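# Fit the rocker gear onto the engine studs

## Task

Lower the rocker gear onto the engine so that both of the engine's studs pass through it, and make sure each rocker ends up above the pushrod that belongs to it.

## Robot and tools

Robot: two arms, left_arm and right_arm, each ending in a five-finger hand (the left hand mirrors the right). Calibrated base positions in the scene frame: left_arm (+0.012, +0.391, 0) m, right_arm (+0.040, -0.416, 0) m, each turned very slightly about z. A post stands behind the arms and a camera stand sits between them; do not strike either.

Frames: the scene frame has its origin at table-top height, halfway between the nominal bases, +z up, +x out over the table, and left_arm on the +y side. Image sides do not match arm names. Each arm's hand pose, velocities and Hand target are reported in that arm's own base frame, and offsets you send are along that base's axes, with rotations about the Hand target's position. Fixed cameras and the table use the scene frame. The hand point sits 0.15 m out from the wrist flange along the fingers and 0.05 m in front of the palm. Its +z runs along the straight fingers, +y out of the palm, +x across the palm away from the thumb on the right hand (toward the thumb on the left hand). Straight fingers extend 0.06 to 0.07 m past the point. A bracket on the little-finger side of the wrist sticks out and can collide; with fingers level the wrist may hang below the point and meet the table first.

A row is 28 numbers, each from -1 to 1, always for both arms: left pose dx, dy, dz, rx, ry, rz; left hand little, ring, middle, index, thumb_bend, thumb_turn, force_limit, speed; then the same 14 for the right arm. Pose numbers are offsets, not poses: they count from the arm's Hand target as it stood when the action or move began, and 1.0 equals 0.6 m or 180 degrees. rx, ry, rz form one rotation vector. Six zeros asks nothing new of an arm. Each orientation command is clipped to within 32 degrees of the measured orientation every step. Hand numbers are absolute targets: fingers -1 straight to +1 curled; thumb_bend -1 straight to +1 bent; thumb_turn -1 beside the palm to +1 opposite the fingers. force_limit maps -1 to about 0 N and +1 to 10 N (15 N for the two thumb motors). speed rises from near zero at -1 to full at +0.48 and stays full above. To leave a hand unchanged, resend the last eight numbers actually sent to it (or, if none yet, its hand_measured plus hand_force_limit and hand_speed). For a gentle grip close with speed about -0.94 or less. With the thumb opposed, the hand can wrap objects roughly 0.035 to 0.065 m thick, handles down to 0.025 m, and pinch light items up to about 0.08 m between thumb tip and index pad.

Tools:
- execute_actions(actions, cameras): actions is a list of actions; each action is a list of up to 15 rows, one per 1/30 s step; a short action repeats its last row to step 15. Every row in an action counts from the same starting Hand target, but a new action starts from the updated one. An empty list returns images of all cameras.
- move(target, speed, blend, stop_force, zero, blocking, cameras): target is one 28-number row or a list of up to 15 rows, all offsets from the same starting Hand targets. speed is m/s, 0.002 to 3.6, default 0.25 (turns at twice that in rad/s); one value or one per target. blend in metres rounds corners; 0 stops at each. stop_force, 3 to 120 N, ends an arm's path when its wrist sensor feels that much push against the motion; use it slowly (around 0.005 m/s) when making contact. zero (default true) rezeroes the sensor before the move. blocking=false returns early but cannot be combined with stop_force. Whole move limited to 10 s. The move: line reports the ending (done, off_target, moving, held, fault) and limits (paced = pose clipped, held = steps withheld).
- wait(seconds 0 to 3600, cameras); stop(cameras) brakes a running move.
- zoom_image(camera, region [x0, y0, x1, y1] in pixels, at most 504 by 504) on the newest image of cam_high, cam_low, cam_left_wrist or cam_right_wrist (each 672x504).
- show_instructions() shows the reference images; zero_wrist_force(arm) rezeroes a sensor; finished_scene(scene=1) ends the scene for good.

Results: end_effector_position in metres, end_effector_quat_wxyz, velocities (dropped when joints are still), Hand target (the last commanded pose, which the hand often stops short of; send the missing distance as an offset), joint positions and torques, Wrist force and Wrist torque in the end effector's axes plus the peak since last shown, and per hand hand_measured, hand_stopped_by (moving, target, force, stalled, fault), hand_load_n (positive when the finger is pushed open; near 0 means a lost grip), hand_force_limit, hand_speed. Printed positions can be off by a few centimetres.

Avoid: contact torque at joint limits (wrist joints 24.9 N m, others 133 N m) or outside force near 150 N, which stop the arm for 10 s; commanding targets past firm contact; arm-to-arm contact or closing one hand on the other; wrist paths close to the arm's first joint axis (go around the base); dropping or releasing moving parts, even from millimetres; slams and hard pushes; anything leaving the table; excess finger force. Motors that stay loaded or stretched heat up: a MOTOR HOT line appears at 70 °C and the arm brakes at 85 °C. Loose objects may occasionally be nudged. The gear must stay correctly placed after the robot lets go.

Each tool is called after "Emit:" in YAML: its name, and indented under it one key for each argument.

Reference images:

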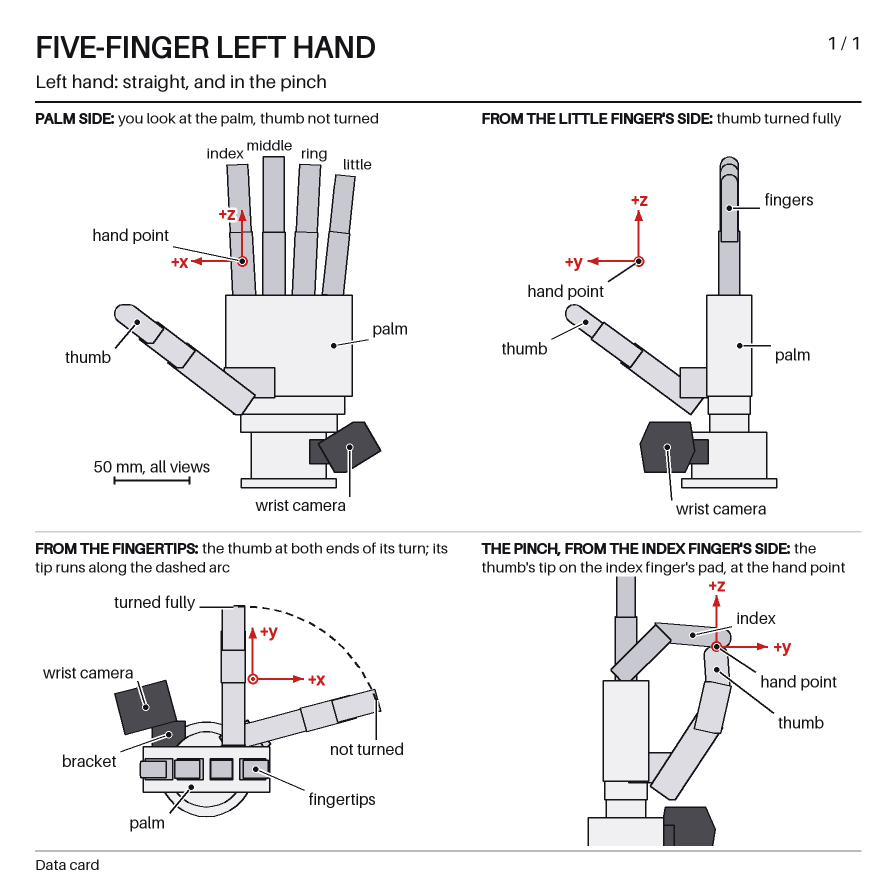

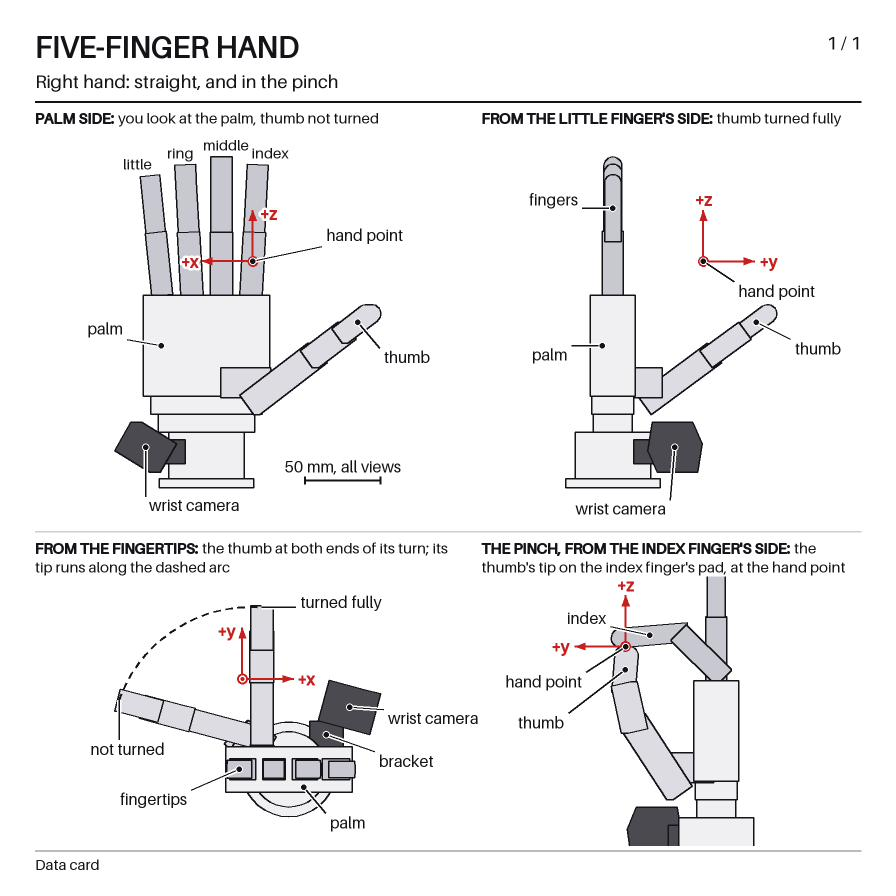

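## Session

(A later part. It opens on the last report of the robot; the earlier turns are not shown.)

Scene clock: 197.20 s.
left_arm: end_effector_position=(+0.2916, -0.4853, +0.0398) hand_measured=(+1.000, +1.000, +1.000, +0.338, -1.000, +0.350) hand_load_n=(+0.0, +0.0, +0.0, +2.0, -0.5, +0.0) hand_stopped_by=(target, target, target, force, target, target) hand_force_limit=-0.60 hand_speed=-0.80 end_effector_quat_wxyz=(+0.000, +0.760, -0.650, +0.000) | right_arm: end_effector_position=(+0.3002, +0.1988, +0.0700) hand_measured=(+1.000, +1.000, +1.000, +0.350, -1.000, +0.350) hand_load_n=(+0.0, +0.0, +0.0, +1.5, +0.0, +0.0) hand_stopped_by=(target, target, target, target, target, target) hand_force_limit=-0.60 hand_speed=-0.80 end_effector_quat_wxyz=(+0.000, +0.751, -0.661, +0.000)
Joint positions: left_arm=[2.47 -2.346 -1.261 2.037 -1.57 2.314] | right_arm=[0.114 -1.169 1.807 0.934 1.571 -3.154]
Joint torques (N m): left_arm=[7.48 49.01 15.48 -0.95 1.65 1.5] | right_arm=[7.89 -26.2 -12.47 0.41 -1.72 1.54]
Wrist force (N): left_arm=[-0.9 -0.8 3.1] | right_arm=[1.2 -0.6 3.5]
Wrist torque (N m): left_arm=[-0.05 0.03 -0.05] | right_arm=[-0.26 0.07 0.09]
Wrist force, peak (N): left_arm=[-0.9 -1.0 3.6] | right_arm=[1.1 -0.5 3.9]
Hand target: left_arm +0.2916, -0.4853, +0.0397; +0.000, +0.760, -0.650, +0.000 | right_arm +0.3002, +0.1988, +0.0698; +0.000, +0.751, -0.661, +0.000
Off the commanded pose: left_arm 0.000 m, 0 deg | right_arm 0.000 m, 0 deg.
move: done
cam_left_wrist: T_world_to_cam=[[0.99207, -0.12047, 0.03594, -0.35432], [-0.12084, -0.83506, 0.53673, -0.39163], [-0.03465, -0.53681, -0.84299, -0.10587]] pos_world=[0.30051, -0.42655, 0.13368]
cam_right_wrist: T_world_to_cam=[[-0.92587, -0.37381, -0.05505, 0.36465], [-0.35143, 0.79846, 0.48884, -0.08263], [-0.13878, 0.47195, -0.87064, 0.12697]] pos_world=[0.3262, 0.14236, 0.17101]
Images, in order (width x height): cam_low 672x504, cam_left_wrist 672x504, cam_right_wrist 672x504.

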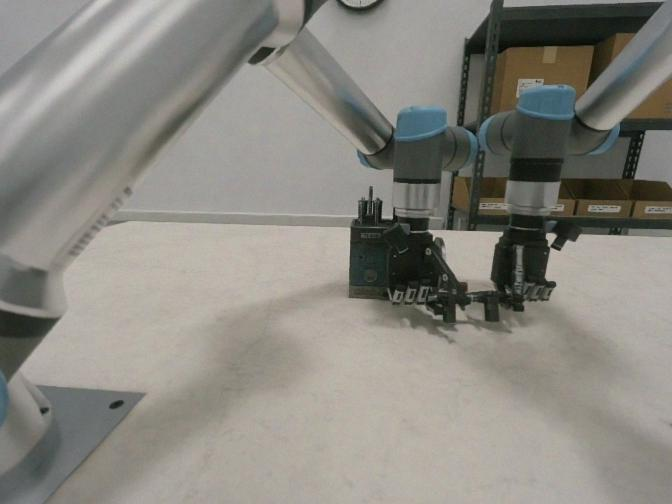

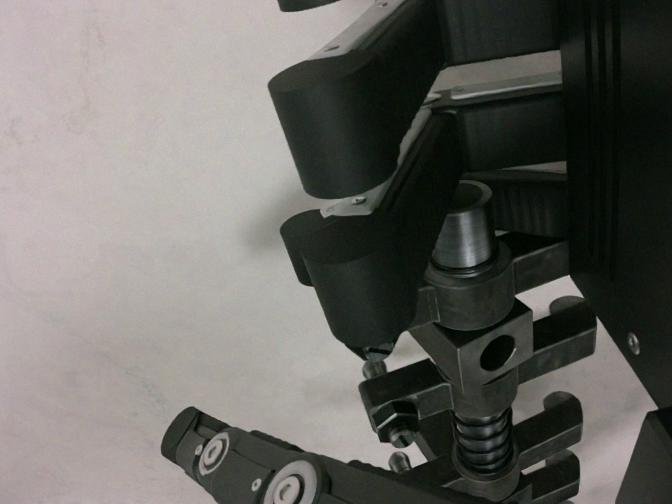

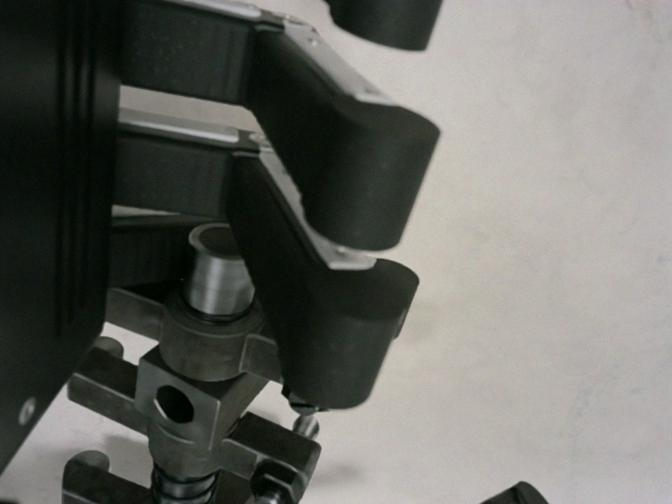

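Emit:
move:
  target: [0,0,-0.0167,0,0,0,1,1,1,0.35,-1,0.35,-0.6,-0.8,0,0,-0.0167,0,0,0,1,1,1,0.35,-1,0.35,-0.6,-0.8]
  speed: 0.02
  cameras: ["cam_left_wrist","cam_low","cam_right_wrist"]

Emit:
zoom_image:
  camera: "cam_low"
  region: [410, 250, 560, 340]

Scene clock: 199.67 s.
left_arm: end_effector_position=(+0.2916, -0.4853, +0.0295) hand_measured=(+1.000, +1.000, +1.000, +0.338, -1.000, +0.350) hand_load_n=(+0.0, +0.0, +0.0, +1.0, +0.0, +0.0) hand_stopped_by=(target, target, target, force, target, target) hand_force_limit=-0.60 hand_speed=-0.80 end_effector_quat_wxyz=(+0.000, +0.760, -0.650, +0.000) | right_arm: end_effector_position=(+0.3002, +0.1988, +0.0597) hand_measured=(+1.000, +1.000, +1.000, +0.350, -1.000, +0.350) hand_load_n=(+0.0, +0.0, +0.0, +1.0, +0.0, +0.0) hand_stopped_by=(target, target, target, target, target, target) hand_force_limit=-0.60 hand_speed=-0.80 end_effector_quat_wxyz=(+0.000, +0.751, -0.661, +0.000)
Joint positions: left_arm=[2.47 -2.357 -1.269 2.057 -1.57 2.314] | right_arm=[0.114 -1.154 1.816 0.909 1.571 -3.154]
Joint torques (N m): left_arm=[3.48 55.18 17.29 -4.03 1.37 1.39] | right_arm=[8.06 -37.65 -17.38 5.07 -1.61 1.52]
Wrist force (N): left_arm=[0.0 -0.4 1.6] | right_arm=[0.3 -0.4 3.5]
Wrist torque (N m): left_arm=[0.07 -0.04 -0.03] | right_arm=[-0.25 0.14 0.05]
Wrist force, peak (N): left_arm=[-1.3 -0.7 3.7] | right_arm=[1.4 -0.6 3.8]
Hand target: left_arm +0.2916, -0.4853, +0.0296; +0.000, +0.760, -0.650, +0.000 | right_arm +0.3002, +0.1988, +0.0598; +0.000, +0.751, -0.661, +0.000
Off the commanded pose: left_arm 0.000 m, 0 deg | right_arm 0.000 m, 0 deg.
move: done
cam_left_wrist: T_world_to_cam=[[0.99207, -0.12047, 0.03594, -0.35395], [-0.12084, -0.83506, 0.53673, -0.3861], [-0.03465, -0.53681, -0.84299, -0.11456]] pos_world=[0.30051, -0.42655, 0.12338]
cam_right_wrist: T_world_to_cam=[[-0.92589, -0.37375, -0.05516, 0.36409], [-0.35143, 0.79843, 0.48888, -0.0776], [-0.13867, 0.47203, -0.87061, 0.11795]] pos_world=[0.3262, 0.14236, 0.16071]
Images, in order (width x height): cam_low 672x504, cam_left_wrist 672x504, cam_right_wrist 672x504.

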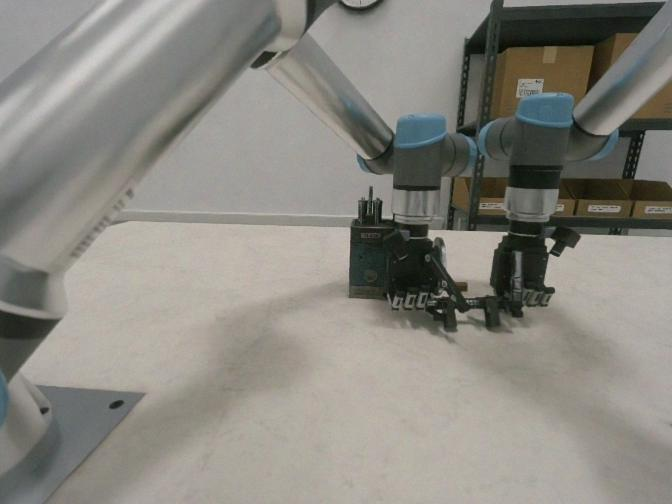

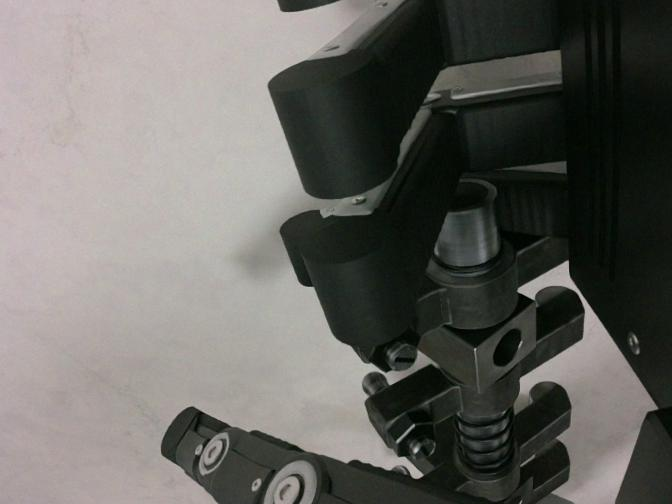

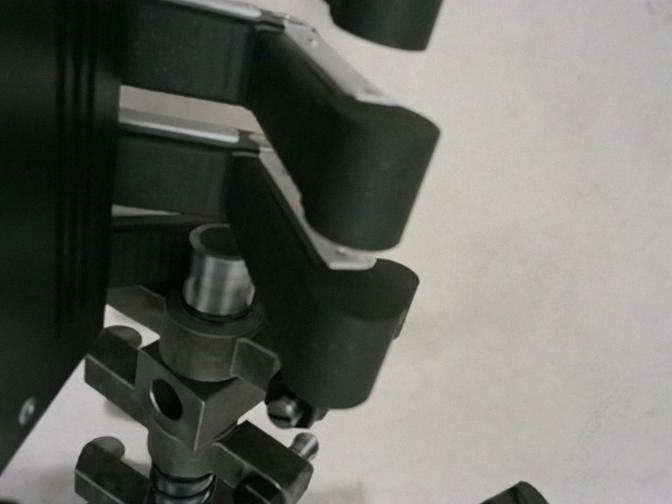

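Scaled by 3.360 from the camera's image (finer frame: 960x720).

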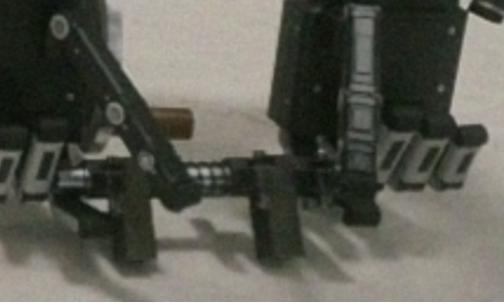

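Emit:
zoom_image:
  camera: "cam_low"
  region: [490, 240, 570, 330]

Emit:
zoom_image:
  camera: "cam_low"
  region: [410, 250, 490, 340]

Scaled by 5.600 from the camera's image (finer frame: 960x720).

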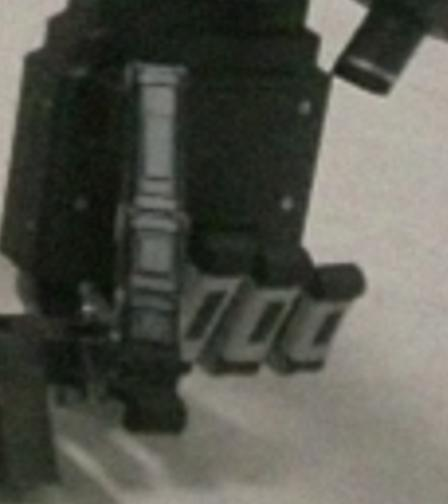

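Scaled by 5.600 from the camera's image (finer frame: 960x720).

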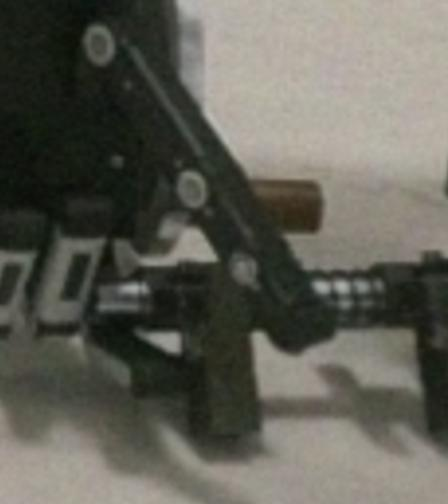

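Emit:
move:
  target: [-0.0086,-0.0011,0.0030,0,0,0,1,1,1,0.35,-1,0.35,-0.6,-0.8,-0.0086,-0.0012,0.0030,0,0,0,1,1,1,0.35,-1,0.35,-0.6,-0.8]
  speed: 0.015
  cameras: ["cam_left_wrist","cam_right_wrist"]

Scene clock: 204.70 s.
left_arm: end_effector_position=(+0.2863, -0.4860, +0.0315) hand_measured=(+1.000, +1.000, +1.000, +0.338, -1.000, +0.350) hand_load_n=(+0.0, +0.0, +0.0, +2.0, +0.0, +0.0) hand_stopped_by=(target, target, target, force, target, target) hand_force_limit=-0.60 hand_speed=-0.80 end_effector_quat_wxyz=(+0.000, +0.760, -0.650, +0.000) | right_arm: end_effector_position=(+0.2950, +0.1981, +0.0616) hand_measured=(+1.000, +1.000, +1.000, +0.350, -1.000, +0.350) hand_load_n=(+0.0, +0.0, +0.0, +1.5, +0.0, +0.0) hand_stopped_by=(target, target, target, target, target, target) hand_force_limit=-0.60 hand_speed=-0.80 end_effector_quat_wxyz=(+0.000, +0.751, -0.661, +0.000)
Joint positions: left_arm=[2.463 -2.349 -1.279 2.058 -1.57 2.307] | right_arm=[0.114 -1.167 1.83 0.908 1.571 -3.154]
Joint torques (N m): left_arm=[-1.45 52.57 21.27 -0.46 1.53 0.38] | right_arm=[-11.65 -26.02 -20.25 0.71 -1.68 -2.7]
Wrist force (N): left_arm=[0.2 -0.7 3.2] | right_arm=[0.3 -0.3 3.6]
Wrist torque (N m): left_arm=[-0.05 -0.07 0.12] | right_arm=[-0.21 0.13 0.06]
Wrist force, peak (N): left_arm=[0.3 -0.6 3.5] | right_arm=[0.5 -0.4 3.8]
Hand target: left_arm +0.2864, -0.4860, +0.0314; +0.000, +0.760, -0.650, +0.000 | right_arm +0.2951, +0.1981, +0.0616; +0.000, +0.751, -0.661, +0.000
Off the commanded pose: left_arm 0.000 m, 0 deg | right_arm 0.000 m, 0 deg.
move: done
cam_left_wrist: T_world_to_cam=[[0.99207, -0.12047, 0.03594, -0.34885], [-0.12084, -0.83506, 0.53673, -0.3884], [-0.03465, -0.53681, -0.84299, -0.11343]] pos_world=[0.29521, -0.42725, 0.12538]
cam_right_wrist: T_world_to_cam=[[-0.92587, -0.37381, -0.05505, 0.35901], [-0.35143, 0.79846, 0.48884, -0.07983], [-0.13878, 0.47195, -0.87064, 0.11925]] pos_world=[0.3209, 0.14166, 0.16261]

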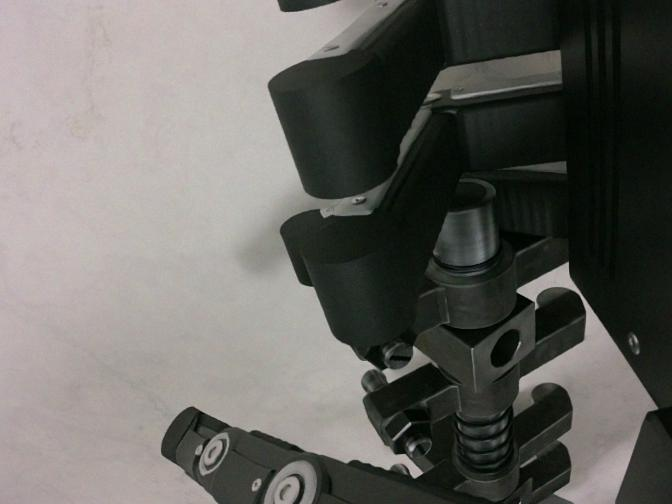

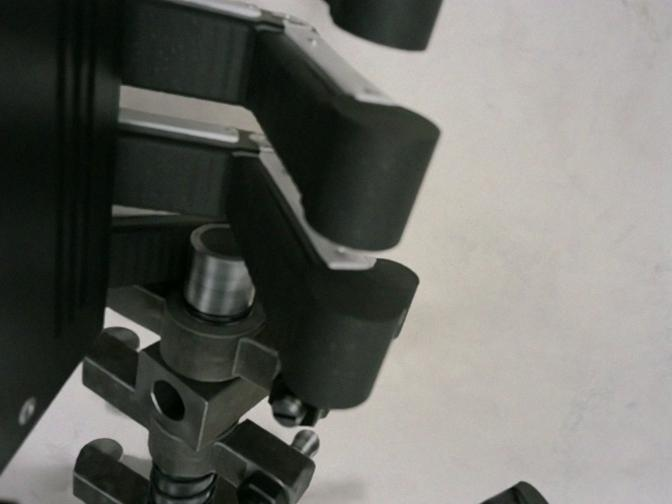

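Emit:
move:
  target:
    - [0,0,-0.004,0,0,0,1,1,1,0.35,-1,0.35,-0.6,-0.8,0,0,-0.004,0,0,0,1,1,1,0.35,-1,0.35,-0.6,-0.8]
    - [-0.0083,-0.0011,-0.0022,0,0,0,1,1,1,0.35,-1,0.35,-0.6,-0.8,-0.0083,-0.0011,-0.0022,0,0,0,1,1,1,0.35,-1,0.35,-0.6,-0.8]
  speed: 0.015
  blend: [0.001,0]
  cameras: ["cam_right_wrist"]

Scene clock: 205.83 s.
left_arm: end_effector_position=(+0.2813, -0.4866, +0.0301) hand_measured=(+1.000, +1.000, +1.000, +0.338, -1.000, +0.350) hand_load_n=(+0.0, +0.0, +0.0, +2.0, +0.0, +0.0) hand_stopped_by=(target, target, target, force, target, target) hand_force_limit=-0.60 hand_speed=-0.80 end_effector_quat_wxyz=(+0.000, +0.760, -0.650, +0.000) | right_arm: end_effector_position=(+0.2900, +0.1974, +0.0603) hand_measured=(+1.000, +1.000, +1.000, +0.350, -1.000, +0.350) hand_load_n=(+0.0, +0.0, +0.0, +1.5, +0.0, +0.0) hand_stopped_by=(target, target, target, target, target, target) hand_force_limit=-0.60 hand_speed=-0.80 end_effector_quat_wxyz=(+0.000, +0.751, -0.661, +0.000)
Joint positions: left_arm=[2.457 -2.345 -1.29 2.065 -1.57 2.301] | right_arm=[0.114 -1.175 1.846 0.9 1.571 -3.155]
Joint torques (N m): left_arm=[-1.15 55.84 22.16 -0.6 1.14 0.6] | right_arm=[-10.66 -25.14 -22.45 1.15 -1.25 -2.74]
Wrist force (N): left_arm=[-1.1 -1.0 3.3] | right_arm=[1.3 -0.2 3.7]
Wrist torque (N m): left_arm=[-0.10 0.05 0.07] | right_arm=[-0.20 0.06 0.10]
Wrist force, peak (N): left_arm=[-1.1 -0.8 3.5] | right_arm=[1.5 -0.1 3.8]
Hand target: left_arm +0.2814, -0.4866, +0.0301; +0.000, +0.760, -0.650, +0.000 | right_arm +0.2901, +0.1974, +0.0603; +0.000, +0.751, -0.661, +0.000
Off the commanded pose: left_arm 0.000 m, 0 deg | right_arm 0.000 m, 0 deg.
move: done
cam_right_wrist: T_world_to_cam=[[-0.92587, -0.37381, -0.05505, 0.35414], [-0.35143, 0.79846, 0.48884, -0.08036], [-0.13878, 0.47195, -0.87064, 0.11777]] pos_world=[0.316, 0.14096, 0.16131]

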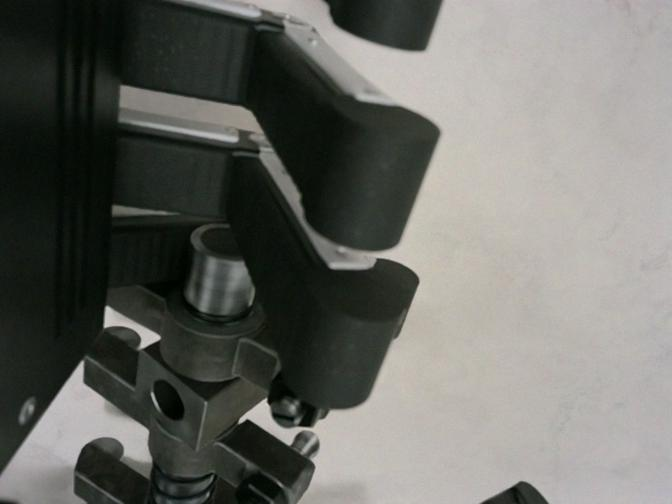

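Emit:
move:
  target:
    - [0,0,-0.0025,0,0,0,1,1,1,0.35,-1,0.35,-0.6,-0.8,0,0,-0.0025,0,0,0,1,1,1,0.35,-1,0.35,-0.6,-0.8]
    - [-0.0083,-0.0011,-0.0008,0,0,0,1,1,1,0.35,-1,0.35,-0.6,-0.8,-0.0083,-0.0011,-0.0008,0,0,0,1,1,1,0.35,-1,0.35,-0.6,-0.8]
  speed: 0.015
  blend: [0.0005,0]
  cameras: ["cam_right_wrist","cam_left_wrist"]

Scene clock: 206.77 s.
left_arm: end_effector_position=(+0.2764, -0.4873, +0.0296) hand_measured=(+1.000, +1.000, +1.000, +0.338, -1.000, +0.350) hand_load_n=(+0.0, +0.0, +0.0, +2.0, -0.5, +0.0) hand_stopped_by=(target, target, target, force, target, target) hand_force_limit=-0.60 hand_speed=-0.80 end_effector_quat_wxyz=(+0.000, +0.760, -0.650, +0.000) | right_arm: end_effector_position=(+0.2850, +0.1968, +0.0598) hand_measured=(+1.000, +1.000, +1.000, +0.350, -1.000, +0.350) hand_load_n=(+0.0, +0.0, +0.0, +1.5, -0.5, +0.0) hand_stopped_by=(target, target, target, target, target, target) hand_force_limit=-0.60 hand_speed=-0.80 end_effector_quat_wxyz=(+0.000, +0.751, -0.661, +0.000)
Joint positions: left_arm=[2.45 -2.34 -1.301 2.071 -1.57 2.294] | right_arm=[0.113 -1.184 1.862 0.893 1.571 -3.155]
Joint torques (N m): left_arm=[-1.9 56 22.26 -0.86 0.55 0.65] | right_arm=[-11.66 -25.82 -21.31 1.23 -1.1 -2.86]
Wrist force (N): left_arm=[-0.7 -0.8 3.2] | right_arm=[1.0 -0.2 3.6]
Wrist torque (N m): left_arm=[-0.07 0.01 0.09] | right_arm=[-0.20 0.07 0.09]
Wrist force, peak (N): left_arm=[-1.1 -0.9 3.6] | right_arm=[1.1 -0.3 3.9]
Hand target: left_arm +0.2765, -0.4873, +0.0296; +0.000, +0.760, -0.650, +0.000 | right_arm +0.2851, +0.1968, +0.0598; +0.000, +0.751, -0.661, +0.000
Off the commanded pose: left_arm 0.000 m, 0 deg | right_arm 0.000 m, 0 deg.
move: done
cam_left_wrist: T_world_to_cam=[[0.99207, -0.12047, 0.03593, -0.33901], [-0.12085, -0.8351, 0.53666, -0.38968], [-0.03465, -0.53674, -0.84303, -0.11604]] pos_world=[0.28521, -0.42855, 0.12348]
cam_right_wrist: T_world_to_cam=[[-0.92587, -0.37381, -0.05505, 0.34923], [-0.35143, 0.79846, 0.48884, -0.08131], [-0.13878, 0.47195, -0.87064, 0.11697]] pos_world=[0.311, 0.14026, 0.16081]
Images, in order (width x height): cam_left_wrist 672x504, cam_right_wrist 672x504.

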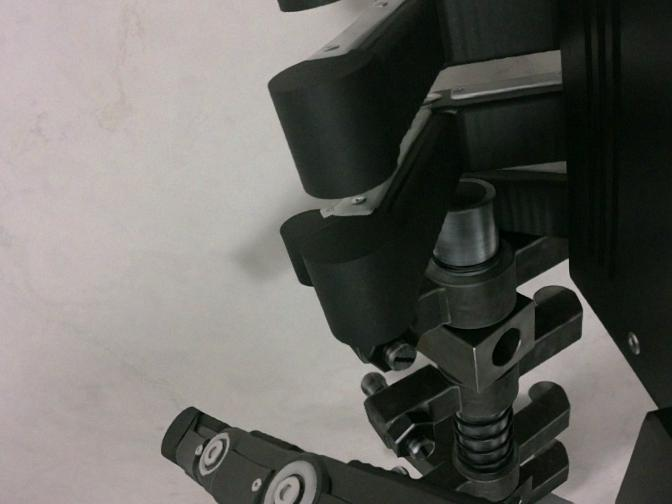

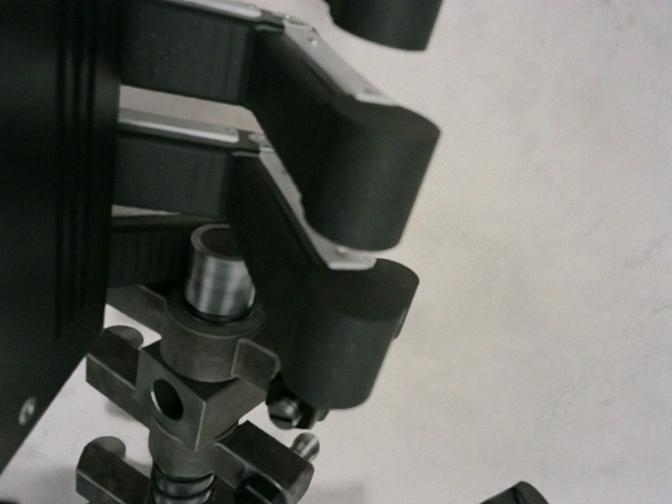

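Emit:
move:
  target:
    - [0,0,-0.0025,0,0,0,1,1,1,0.35,-1,0.35,-0.6,-0.8,0,0,-0.0025,0,0,0,1,1,1,0.35,-1,0.35,-0.6,-0.8]
    - [-0.0083,-0.0011,-0.0017,0,0,0,1,1,1,0.35,-1,0.35,-0.6,-0.8,-0.0083,-0.0011,-0.0017,0,0,0,1,1,1,0.35,-1,0.35,-0.6,-0.8]
  speed: 0.015
  blend: [0.0005,0]
  cameras: ["cam_right_wrist"]

Scene clock: 207.70 s.
left_arm: end_effector_position=(+0.2714, -0.4880, +0.0286) hand_measured=(+1.000, +1.000, +1.000, +0.338, -1.000, +0.350) hand_load_n=(+0.0, +0.0, +0.0, +1.5, +0.0, +0.0) hand_stopped_by=(target, target, target, force, target, target) hand_force_limit=-0.60 hand_speed=-0.80 end_effector_quat_wxyz=(+0.000, +0.760, -0.650, +0.000) | right_arm: end_effector_position=(+0.2800, +0.1961, +0.0588) hand_measured=(+1.000, +1.000, +1.000, +0.350, -1.000, +0.350) hand_load_n=(+0.0, +0.0, +0.0, +1.5, +0.0, +0.0) hand_stopped_by=(target, target, target, target, target, target) hand_force_limit=-0.60 hand_speed=-0.80 end_effector_quat_wxyz=(+0.000, +0.751, -0.661, +0.000)
Joint positions: left_arm=[2.443 -2.336 -1.311 2.077 -1.57 2.287] | right_arm=[0.113 -1.192 1.877 0.886 1.571 -3.155]
Joint torques (N m): left_arm=[-0.85 56.8 22.24 -0.93 -0.27 0.59] | right_arm=[-9.7 -25.06 -21.49 1.62 -0.91 -2.81]
Wrist force (N): left_arm=[-1.1 -1.1 2.3] | right_arm=[1.2 -0.1 3.4]
Wrist torque (N m): left_arm=[-0.06 0.04 0.07] | right_arm=[-0.18 0.06 0.11]
Wrist force, peak (N): left_arm=[-1.1 -0.8 3.5] | right_arm=[1.5 -0.7 3.6]
Hand target: left_arm +0.2715, -0.4879, +0.0286; +0.000, +0.760, -0.650, +0.000 | right_arm +0.2801, +0.1961, +0.0588; +0.000, +0.751, -0.661, +0.000
Off the commanded pose: left_arm 0.000 m, 0 deg | right_arm 0.000 m, 0 deg.
move: done
cam_right_wrist: T_world_to_cam=[[-0.92588, -0.37379, -0.05508, 0.34432], [-0.35142, 0.79842, 0.48891, -0.08211], [-0.13877, 0.47202, -0.87059, 0.11567]] pos_world=[0.306, 0.13966, 0.15981]

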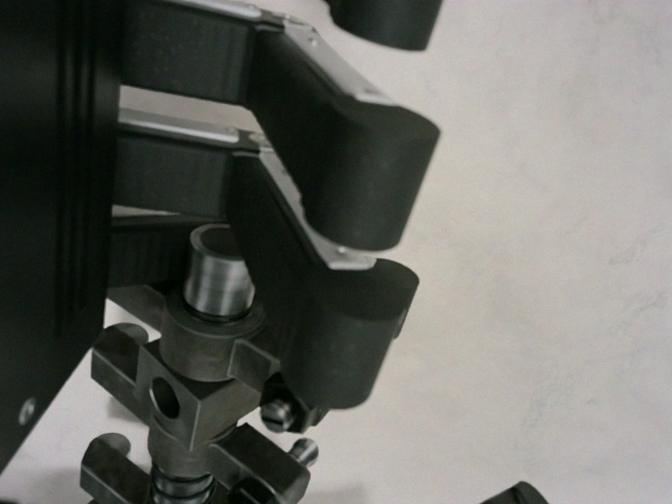

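Emit:
move:
  target: [0,0,-0.0035,0,0,0,1,1,1,0.35,-1,0.35,-0.6,-0.8,0,0,-0.0035,0,0,0,1,1,1,0.35,-1,0.35,-0.6,-0.8]
  speed: 0.01
  stop_force: 6
  cameras: ["cam_right_wrist","cam_left_wrist"]

Scene clock: 215.70 s.
left_arm: end_effector_position=(+0.2715, -0.4879, +0.0265) hand_measured=(+1.000, +1.000, +1.000, +0.338, -1.000, +0.350) hand_load_n=(+0.0, +0.0, +0.0, +1.0, -0.5, +0.0) hand_stopped_by=(target, target, target, force, target, target) hand_force_limit=-0.60 hand_speed=-0.80 end_effector_quat_wxyz=(+0.000, +0.760, -0.650, +0.000) | right_arm: end_effector_position=(+0.2801, +0.1961, +0.0567) hand_measured=(+1.000, +1.000, +1.000, +0.350, -1.000, +0.350) hand_load_n=(+0.0, +0.0, +0.0, +1.0, +0.0, +0.0) hand_stopped_by=(target, target, target, target, target, target) hand_force_limit=-0.60 hand_speed=-0.80 end_effector_quat_wxyz=(+0.000, +0.751, -0.661, +0.000)
Joint positions: left_arm=[2.443 -2.339 -1.313 2.081 -1.57 2.287] | right_arm=[0.113 -1.188 1.879 0.88 1.571 -3.155]
Joint torques (N m): left_arm=[11.72 47.02 13.22 -2.84 -1.26 1.55] | right_arm=[-5.45 -32 -13.75 3.99 -0.81 -0.81]
Wrist force (N): left_arm=[-0.6 -1.0 1.8] | right_arm=[0.9 -0.1 3.4]
Wrist torque (N m): left_arm=[-0.03 0.01 0.07] | right_arm=[-0.19 0.09 0.10]
Wrist force, peak (N): left_arm=[-1.6 -0.9 3.1] | right_arm=[1.9 -0.1 3.7]
Hand target: left_arm +0.2715, -0.4879, +0.0265; +0.000, +0.760, -0.650, +0.000 | right_arm +0.2801, +0.1961, +0.0567; +0.000, +0.751, -0.661, +0.000
Off the commanded pose: left_arm 0.000 m, 0 deg | right_arm 0.000 m, 0 deg.
move: done
cam_left_wrist: T_world_to_cam=[[0.99207, -0.12047, 0.03593, -0.33421], [-0.12085, -0.8351, 0.53666, -0.3891], [-0.03465, -0.53674, -0.84303, -0.11914]] pos_world=[0.28041, -0.42915, 0.12038]
cam_right_wrist: T_world_to_cam=[[-0.92589, -0.37375, -0.05516, 0.34431], [-0.35143, 0.79843, 0.48888, -0.08104], [-0.13867, 0.47203, -0.87061, 0.11383]] pos_world=[0.3061, 0.13966, 0.15771]
Images, in order (width x height): cam_left_wrist 672x504, cam_right_wrist 672x504.

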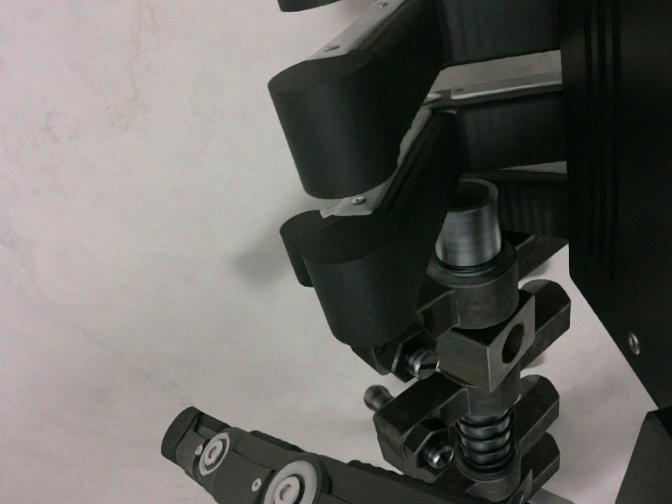

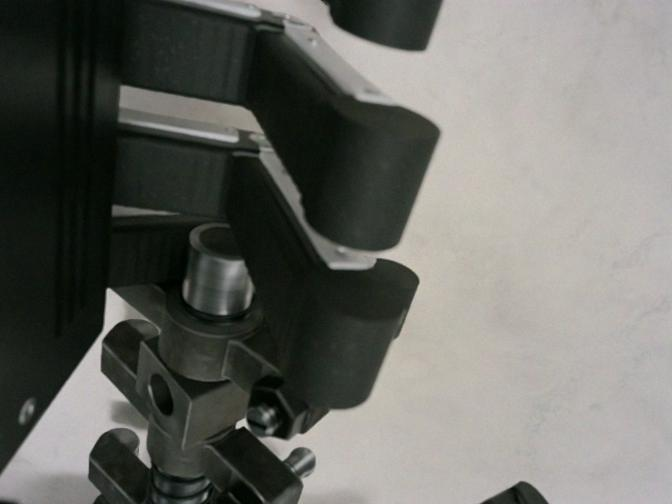

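Emit:
move:
  target: [0,0,-0.0033,0,0,0,1,1,1,0.35,-1,0.35,-0.6,-0.8,0,0,-0.0045,0,0,0,1,1,1,0.35,-1,0.35,-0.6,-0.8]
  speed: 0.01
  stop_force: 6
  cameras: ["cam_right_wrist","cam_left_wrist","cam_low"]

Emit:
zoom_image:
  camera: "cam_low"
  region: [410, 250, 560, 340]

Scene clock: 217.57 s.
left_arm: end_effector_position=(+0.2715, -0.4879, +0.0245) hand_measured=(+1.000, +1.000, +1.000, +0.338, -1.000, +0.350) hand_load_n=(+0.0, +0.0, +0.0, +0.5, +0.0, +0.0) hand_stopped_by=(target, target, target, force, target, target) hand_force_limit=-0.60 hand_speed=-0.80 end_effector_quat_wxyz=(+0.000, +0.760, -0.650, +0.000) | right_arm: end_effector_position=(+0.2801, +0.1961, +0.0540) hand_measured=(+1.000, +1.000, +1.000, +0.350, -1.000, +0.350) hand_load_n=(+0.0, +0.0, +0.0, +1.0, +0.0, +0.0) hand_stopped_by=(target, target, target, target, target, target) hand_force_limit=-0.60 hand_speed=-0.80 end_effector_quat_wxyz=(+0.000, +0.751, -0.661, +0.000)
Joint positions: left_arm=[2.443 -2.341 -1.314 2.085 -1.57 2.287] | right_arm=[0.113 -1.184 1.882 0.874 1.571 -3.155]
Joint torques (N m): left_arm=[11.23 45.36 13.68 -2.4 -1.26 1.65] | right_arm=[-1.29 -33.75 -14.07 4.93 -0.73 -0.1]
Wrist force (N): left_arm=[-1.4 -1.0 1.3] | right_arm=[2.2 0.2 3.3]
Wrist torque (N m): left_arm=[0.01 0.03 0.04] | right_arm=[-0.13 -0.02 0.17]
Wrist force, peak (N): left_arm=[-1.7 -1.0 1.6] | right_arm=[2.0 -0.1 3.5]
Hand target: left_arm +0.2715, -0.4879, +0.0245; +0.000, +0.760, -0.650, +0.000 | right_arm +0.2801, +0.1961, +0.0540; +0.000, +0.751, -0.661, +0.000
Off the commanded pose: left_arm 0.000 m, 0 deg | right_arm 0.000 m, 0 deg.
move: done
cam_left_wrist: T_world_to_cam=[[0.99207, -0.12047, 0.03593, -0.33414], [-0.12085, -0.8351, 0.53666, -0.38803], [-0.03465, -0.53674, -0.84303, -0.12083]] pos_world=[0.28041, -0.42915, 0.11838]
cam_right_wrist: T_world_to_cam=[[-0.92589, -0.37375, -0.05516, 0.34416], [-0.35143, 0.79843, 0.48888, -0.07972], [-0.13867, 0.47203, -0.87061, 0.11148]] pos_world=[0.3061, 0.13966, 0.15501]
Images, in order (width x height): cam_low 672x504, cam_left_wrist 672x504, cam_right_wrist 672x504.

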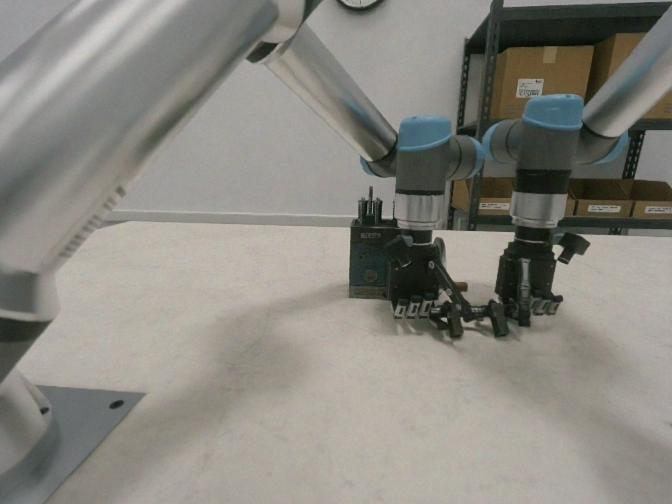

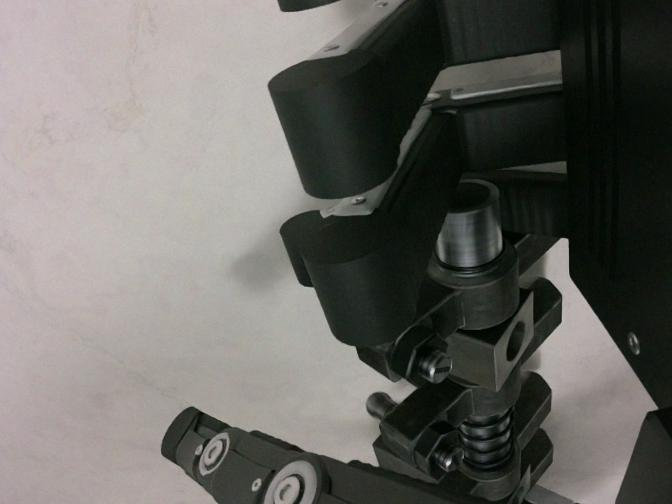

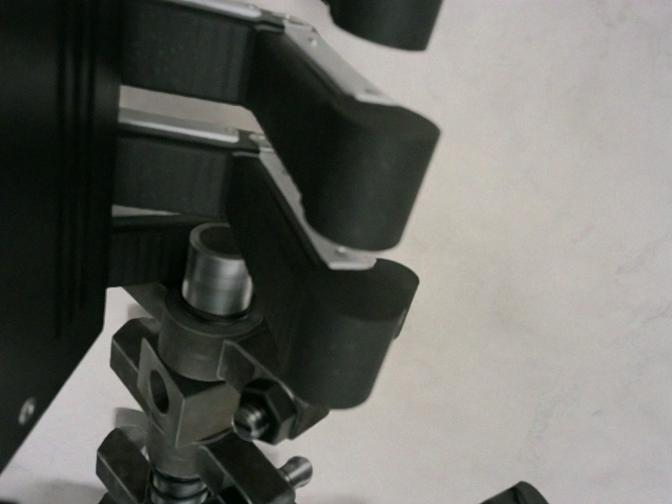

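Scaled by 3.360 from the camera's image (finer frame: 960x720).

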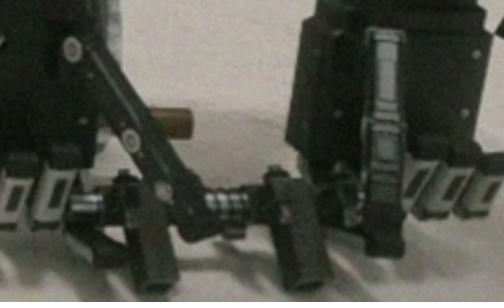

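Emit:
move:
  target: [0,0,-0.001,0,0,0,1,1,1,0.35,-1,0.35,-0.6,-0.8,0,0,-0.004,0,0,0,1,1,1,0.35,-1,0.35,-0.6,-0.8]
  speed: 0.01
  stop_force: 6
  cameras: ["cam_right_wrist","cam_left_wrist"]

Scene clock: 224.60 s.
left_arm: end_effector_position=(+0.2715, -0.4880, +0.0239) hand_measured=(+1.000, +1.000, +1.000, +0.338, -1.000, +0.350) hand_load_n=(+0.0, +0.0, +0.0, +1.5, +0.0, +0.0) hand_stopped_by=(target, target, target, force, target, target) hand_force_limit=-0.60 hand_speed=-0.80 end_effector_quat_wxyz=(+0.000, +0.760, -0.650, +0.000) | right_arm: end_effector_position=(+0.2801, +0.1961, +0.0516) hand_measured=(+1.000, +1.000, +1.000, +0.350, -1.000, +0.350) hand_load_n=(+0.0, +0.0, +0.0, +0.0, +0.0, +0.0) hand_stopped_by=(target, target, target, target, target, target) hand_force_limit=-0.60 hand_speed=-0.80 end_effector_quat_wxyz=(+0.000, +0.751, -0.661, +0.000)
Joint positions: left_arm=[2.443 -2.342 -1.315 2.086 -1.57 2.287] | right_arm=[0.113 -1.18 1.884 0.868 1.571 -3.155]
Joint torques (N m): left_arm=[8.2 39.65 10.77 -0.52 -1.05 1.41] | right_arm=[3.75 -31.48 -13.28 4.51 -0.56 1.55]
Wrist force (N): left_arm=[-3.0 -1.1 2.7] | right_arm=[3.0 0.5 1.8]
Wrist torque (N m): left_arm=[-0.07 0.12 -0.04] | right_arm=[-0.05 -0.02 0.20]
Wrist force, peak (N): left_arm=[-3.3 -1.5 3.4] | right_arm=[2.1 0.2 3.5]
Hand target: left_arm +0.2715, -0.4879, +0.0239; +0.000, +0.760, -0.650, +0.000 | right_arm +0.2801, +0.1961, +0.0516; +0.000, +0.751, -0.661, +0.000
Off the commanded pose: left_arm 0.000 m, 0 deg | right_arm 0.000 m, 0 deg.
move: done
cam_left_wrist: T_world_to_cam=[[0.99207, -0.12047, 0.03594, -0.33412], [-0.12084, -0.83506, 0.53673, -0.38769], [-0.03465, -0.53681, -0.84299, -0.12137]] pos_world=[0.28041, -0.42915, 0.11778]
cam_right_wrist: T_world_to_cam=[[-0.92589, -0.37375, -0.05516, 0.34403], [-0.35143, 0.79843, 0.48888, -0.07855], [-0.13867, 0.47203, -0.87061, 0.10939]] pos_world=[0.3061, 0.13966, 0.15261]
Images, in order (width x height): cam_left_wrist 672x504, cam_right_wrist 672x504.

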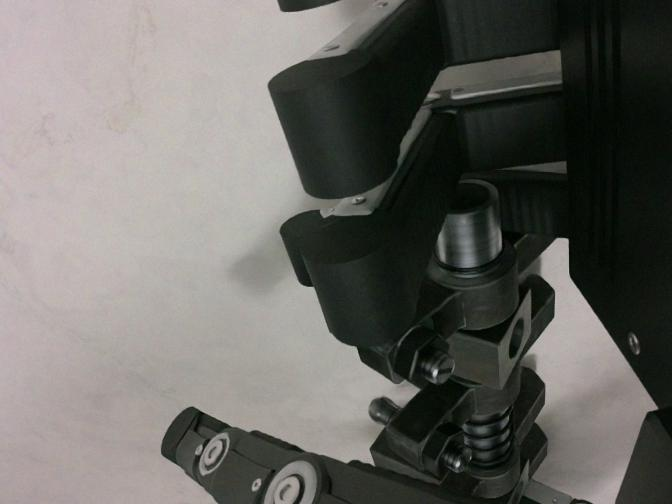

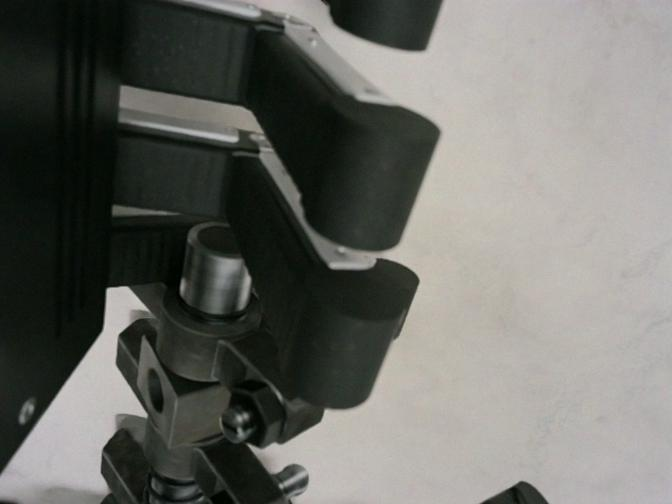

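Emit:
move:
  target: [0,0,0.0428,0,0,0,1,1,1,0.35,-1,0.35,-0.6,-0.8,0,0,0.047,0,0,0,1,1,1,0.35,-1,0.35,-0.6,-0.8]
  speed: 0.03
  cameras: ["cam_right_wrist","cam_left_wrist","cam_low"]

Emit:
zoom_image:
  camera: "cam_low"
  region: [410, 240, 560, 330]

Scene clock: 226.97 s.
left_arm: end_effector_position=(+0.2715, -0.4880, +0.0498) hand_measured=(+1.000, +1.000, +1.000, +0.338, -1.000, +0.350) hand_load_n=(+0.0, +0.0, +0.0, +2.0, +0.0, +0.0) hand_stopped_by=(target, target, target, force, target, target) hand_force_limit=-0.60 hand_speed=-0.80 end_effector_quat_wxyz=(+0.000, +0.760, -0.650, +0.000) | right_arm: end_effector_position=(+0.2802, +0.1961, +0.0799) hand_measured=(+1.000, +1.000, +1.000, +0.350, -1.000, +0.350) hand_load_n=(+0.0, +0.0, +0.0, +1.5, +0.0, +0.0) hand_stopped_by=(target, target, target, target, target, target) hand_force_limit=-0.60 hand_speed=-0.80 end_effector_quat_wxyz=(+0.000, +0.750, -0.661, +0.000) end_effector_velocity=(+0.001, +0.000, -0.001) end_effector_angular_velocity=(+0.001, -0.005, +0.000)
Joint positions: left_arm=[2.443 -2.312 -1.295 2.036 -1.57 2.287] | right_arm=[0.113 -1.223 1.856 0.938 1.571 -3.155]
Joint velocities: left_arm=[within noise] | right_arm=[0 -0.001 0 -0.005 0 0]
Joint torques (N m): left_arm=[6.65 42.73 11.96 0.12 -0.53 1.32] | right_arm=[8.66 -23.88 -9.62 0.51 -0.59 1.87]
Wrist force (N): left_arm=[-0.4 -0.9 3.5] | right_arm=[1.1 -0.1 3.3]
Wrist torque (N m): left_arm=[-0.08 -0.04 0.07] | right_arm=[-0.17 0.05 0.09]
Wrist force, peak (N): left_arm=[-3.2 -1.3 3.2] | right_arm=[0.7 -0.4 3.8]
Hand target: left_arm +0.2715, -0.4879, +0.0496; +0.000, +0.760, -0.650, +0.000 | right_arm +0.2801, +0.1961, +0.0798; +0.000, +0.751, -0.661, +0.000
Off the commanded pose: left_arm 0.000 m, 0 deg | right_arm 0.000 m, 0 deg.
move: done
cam_left_wrist: T_world_to_cam=[[0.99206, -0.12049, 0.03608, -0.33508], [-0.12094, -0.83505, 0.53671, -0.40156], [-0.03455, -0.53682, -0.84299, -0.09957]] pos_world=[0.28041, -0.42915, 0.14368]
cam_right_wrist: T_world_to_cam=[[-0.92589, -0.37375, -0.05516, 0.34559], [-0.35143, 0.79843, 0.48888, -0.09238], [-0.13867, 0.47203, -0.87061, 0.13403]] pos_world=[0.3061, 0.13966, 0.18091]
Images, in order (width x height): cam_low 672x504, cam_left_wrist 672x504, cam_right_wrist 672x504.

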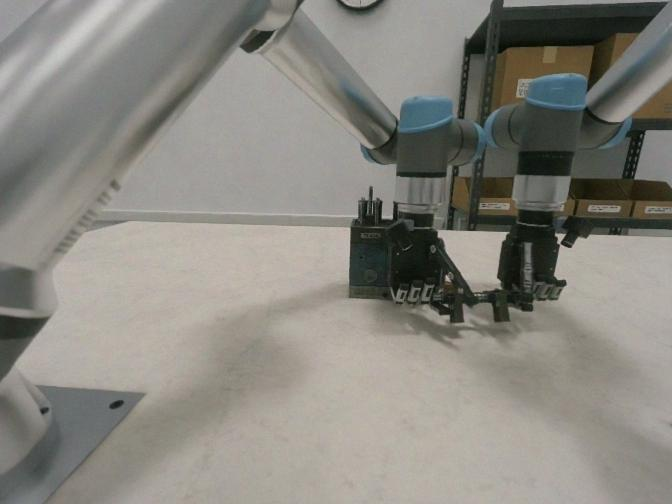

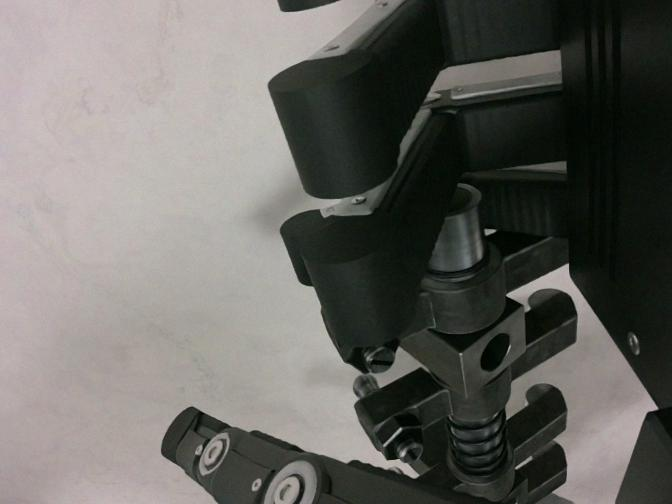

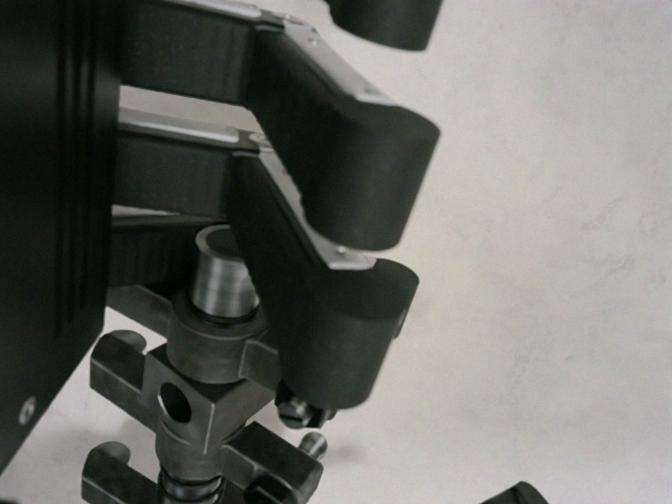

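Scaled by 3.360 from the camera's image (finer frame: 960x720).

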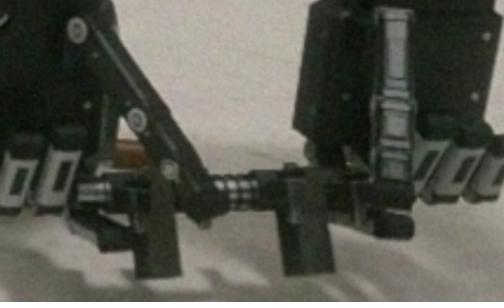

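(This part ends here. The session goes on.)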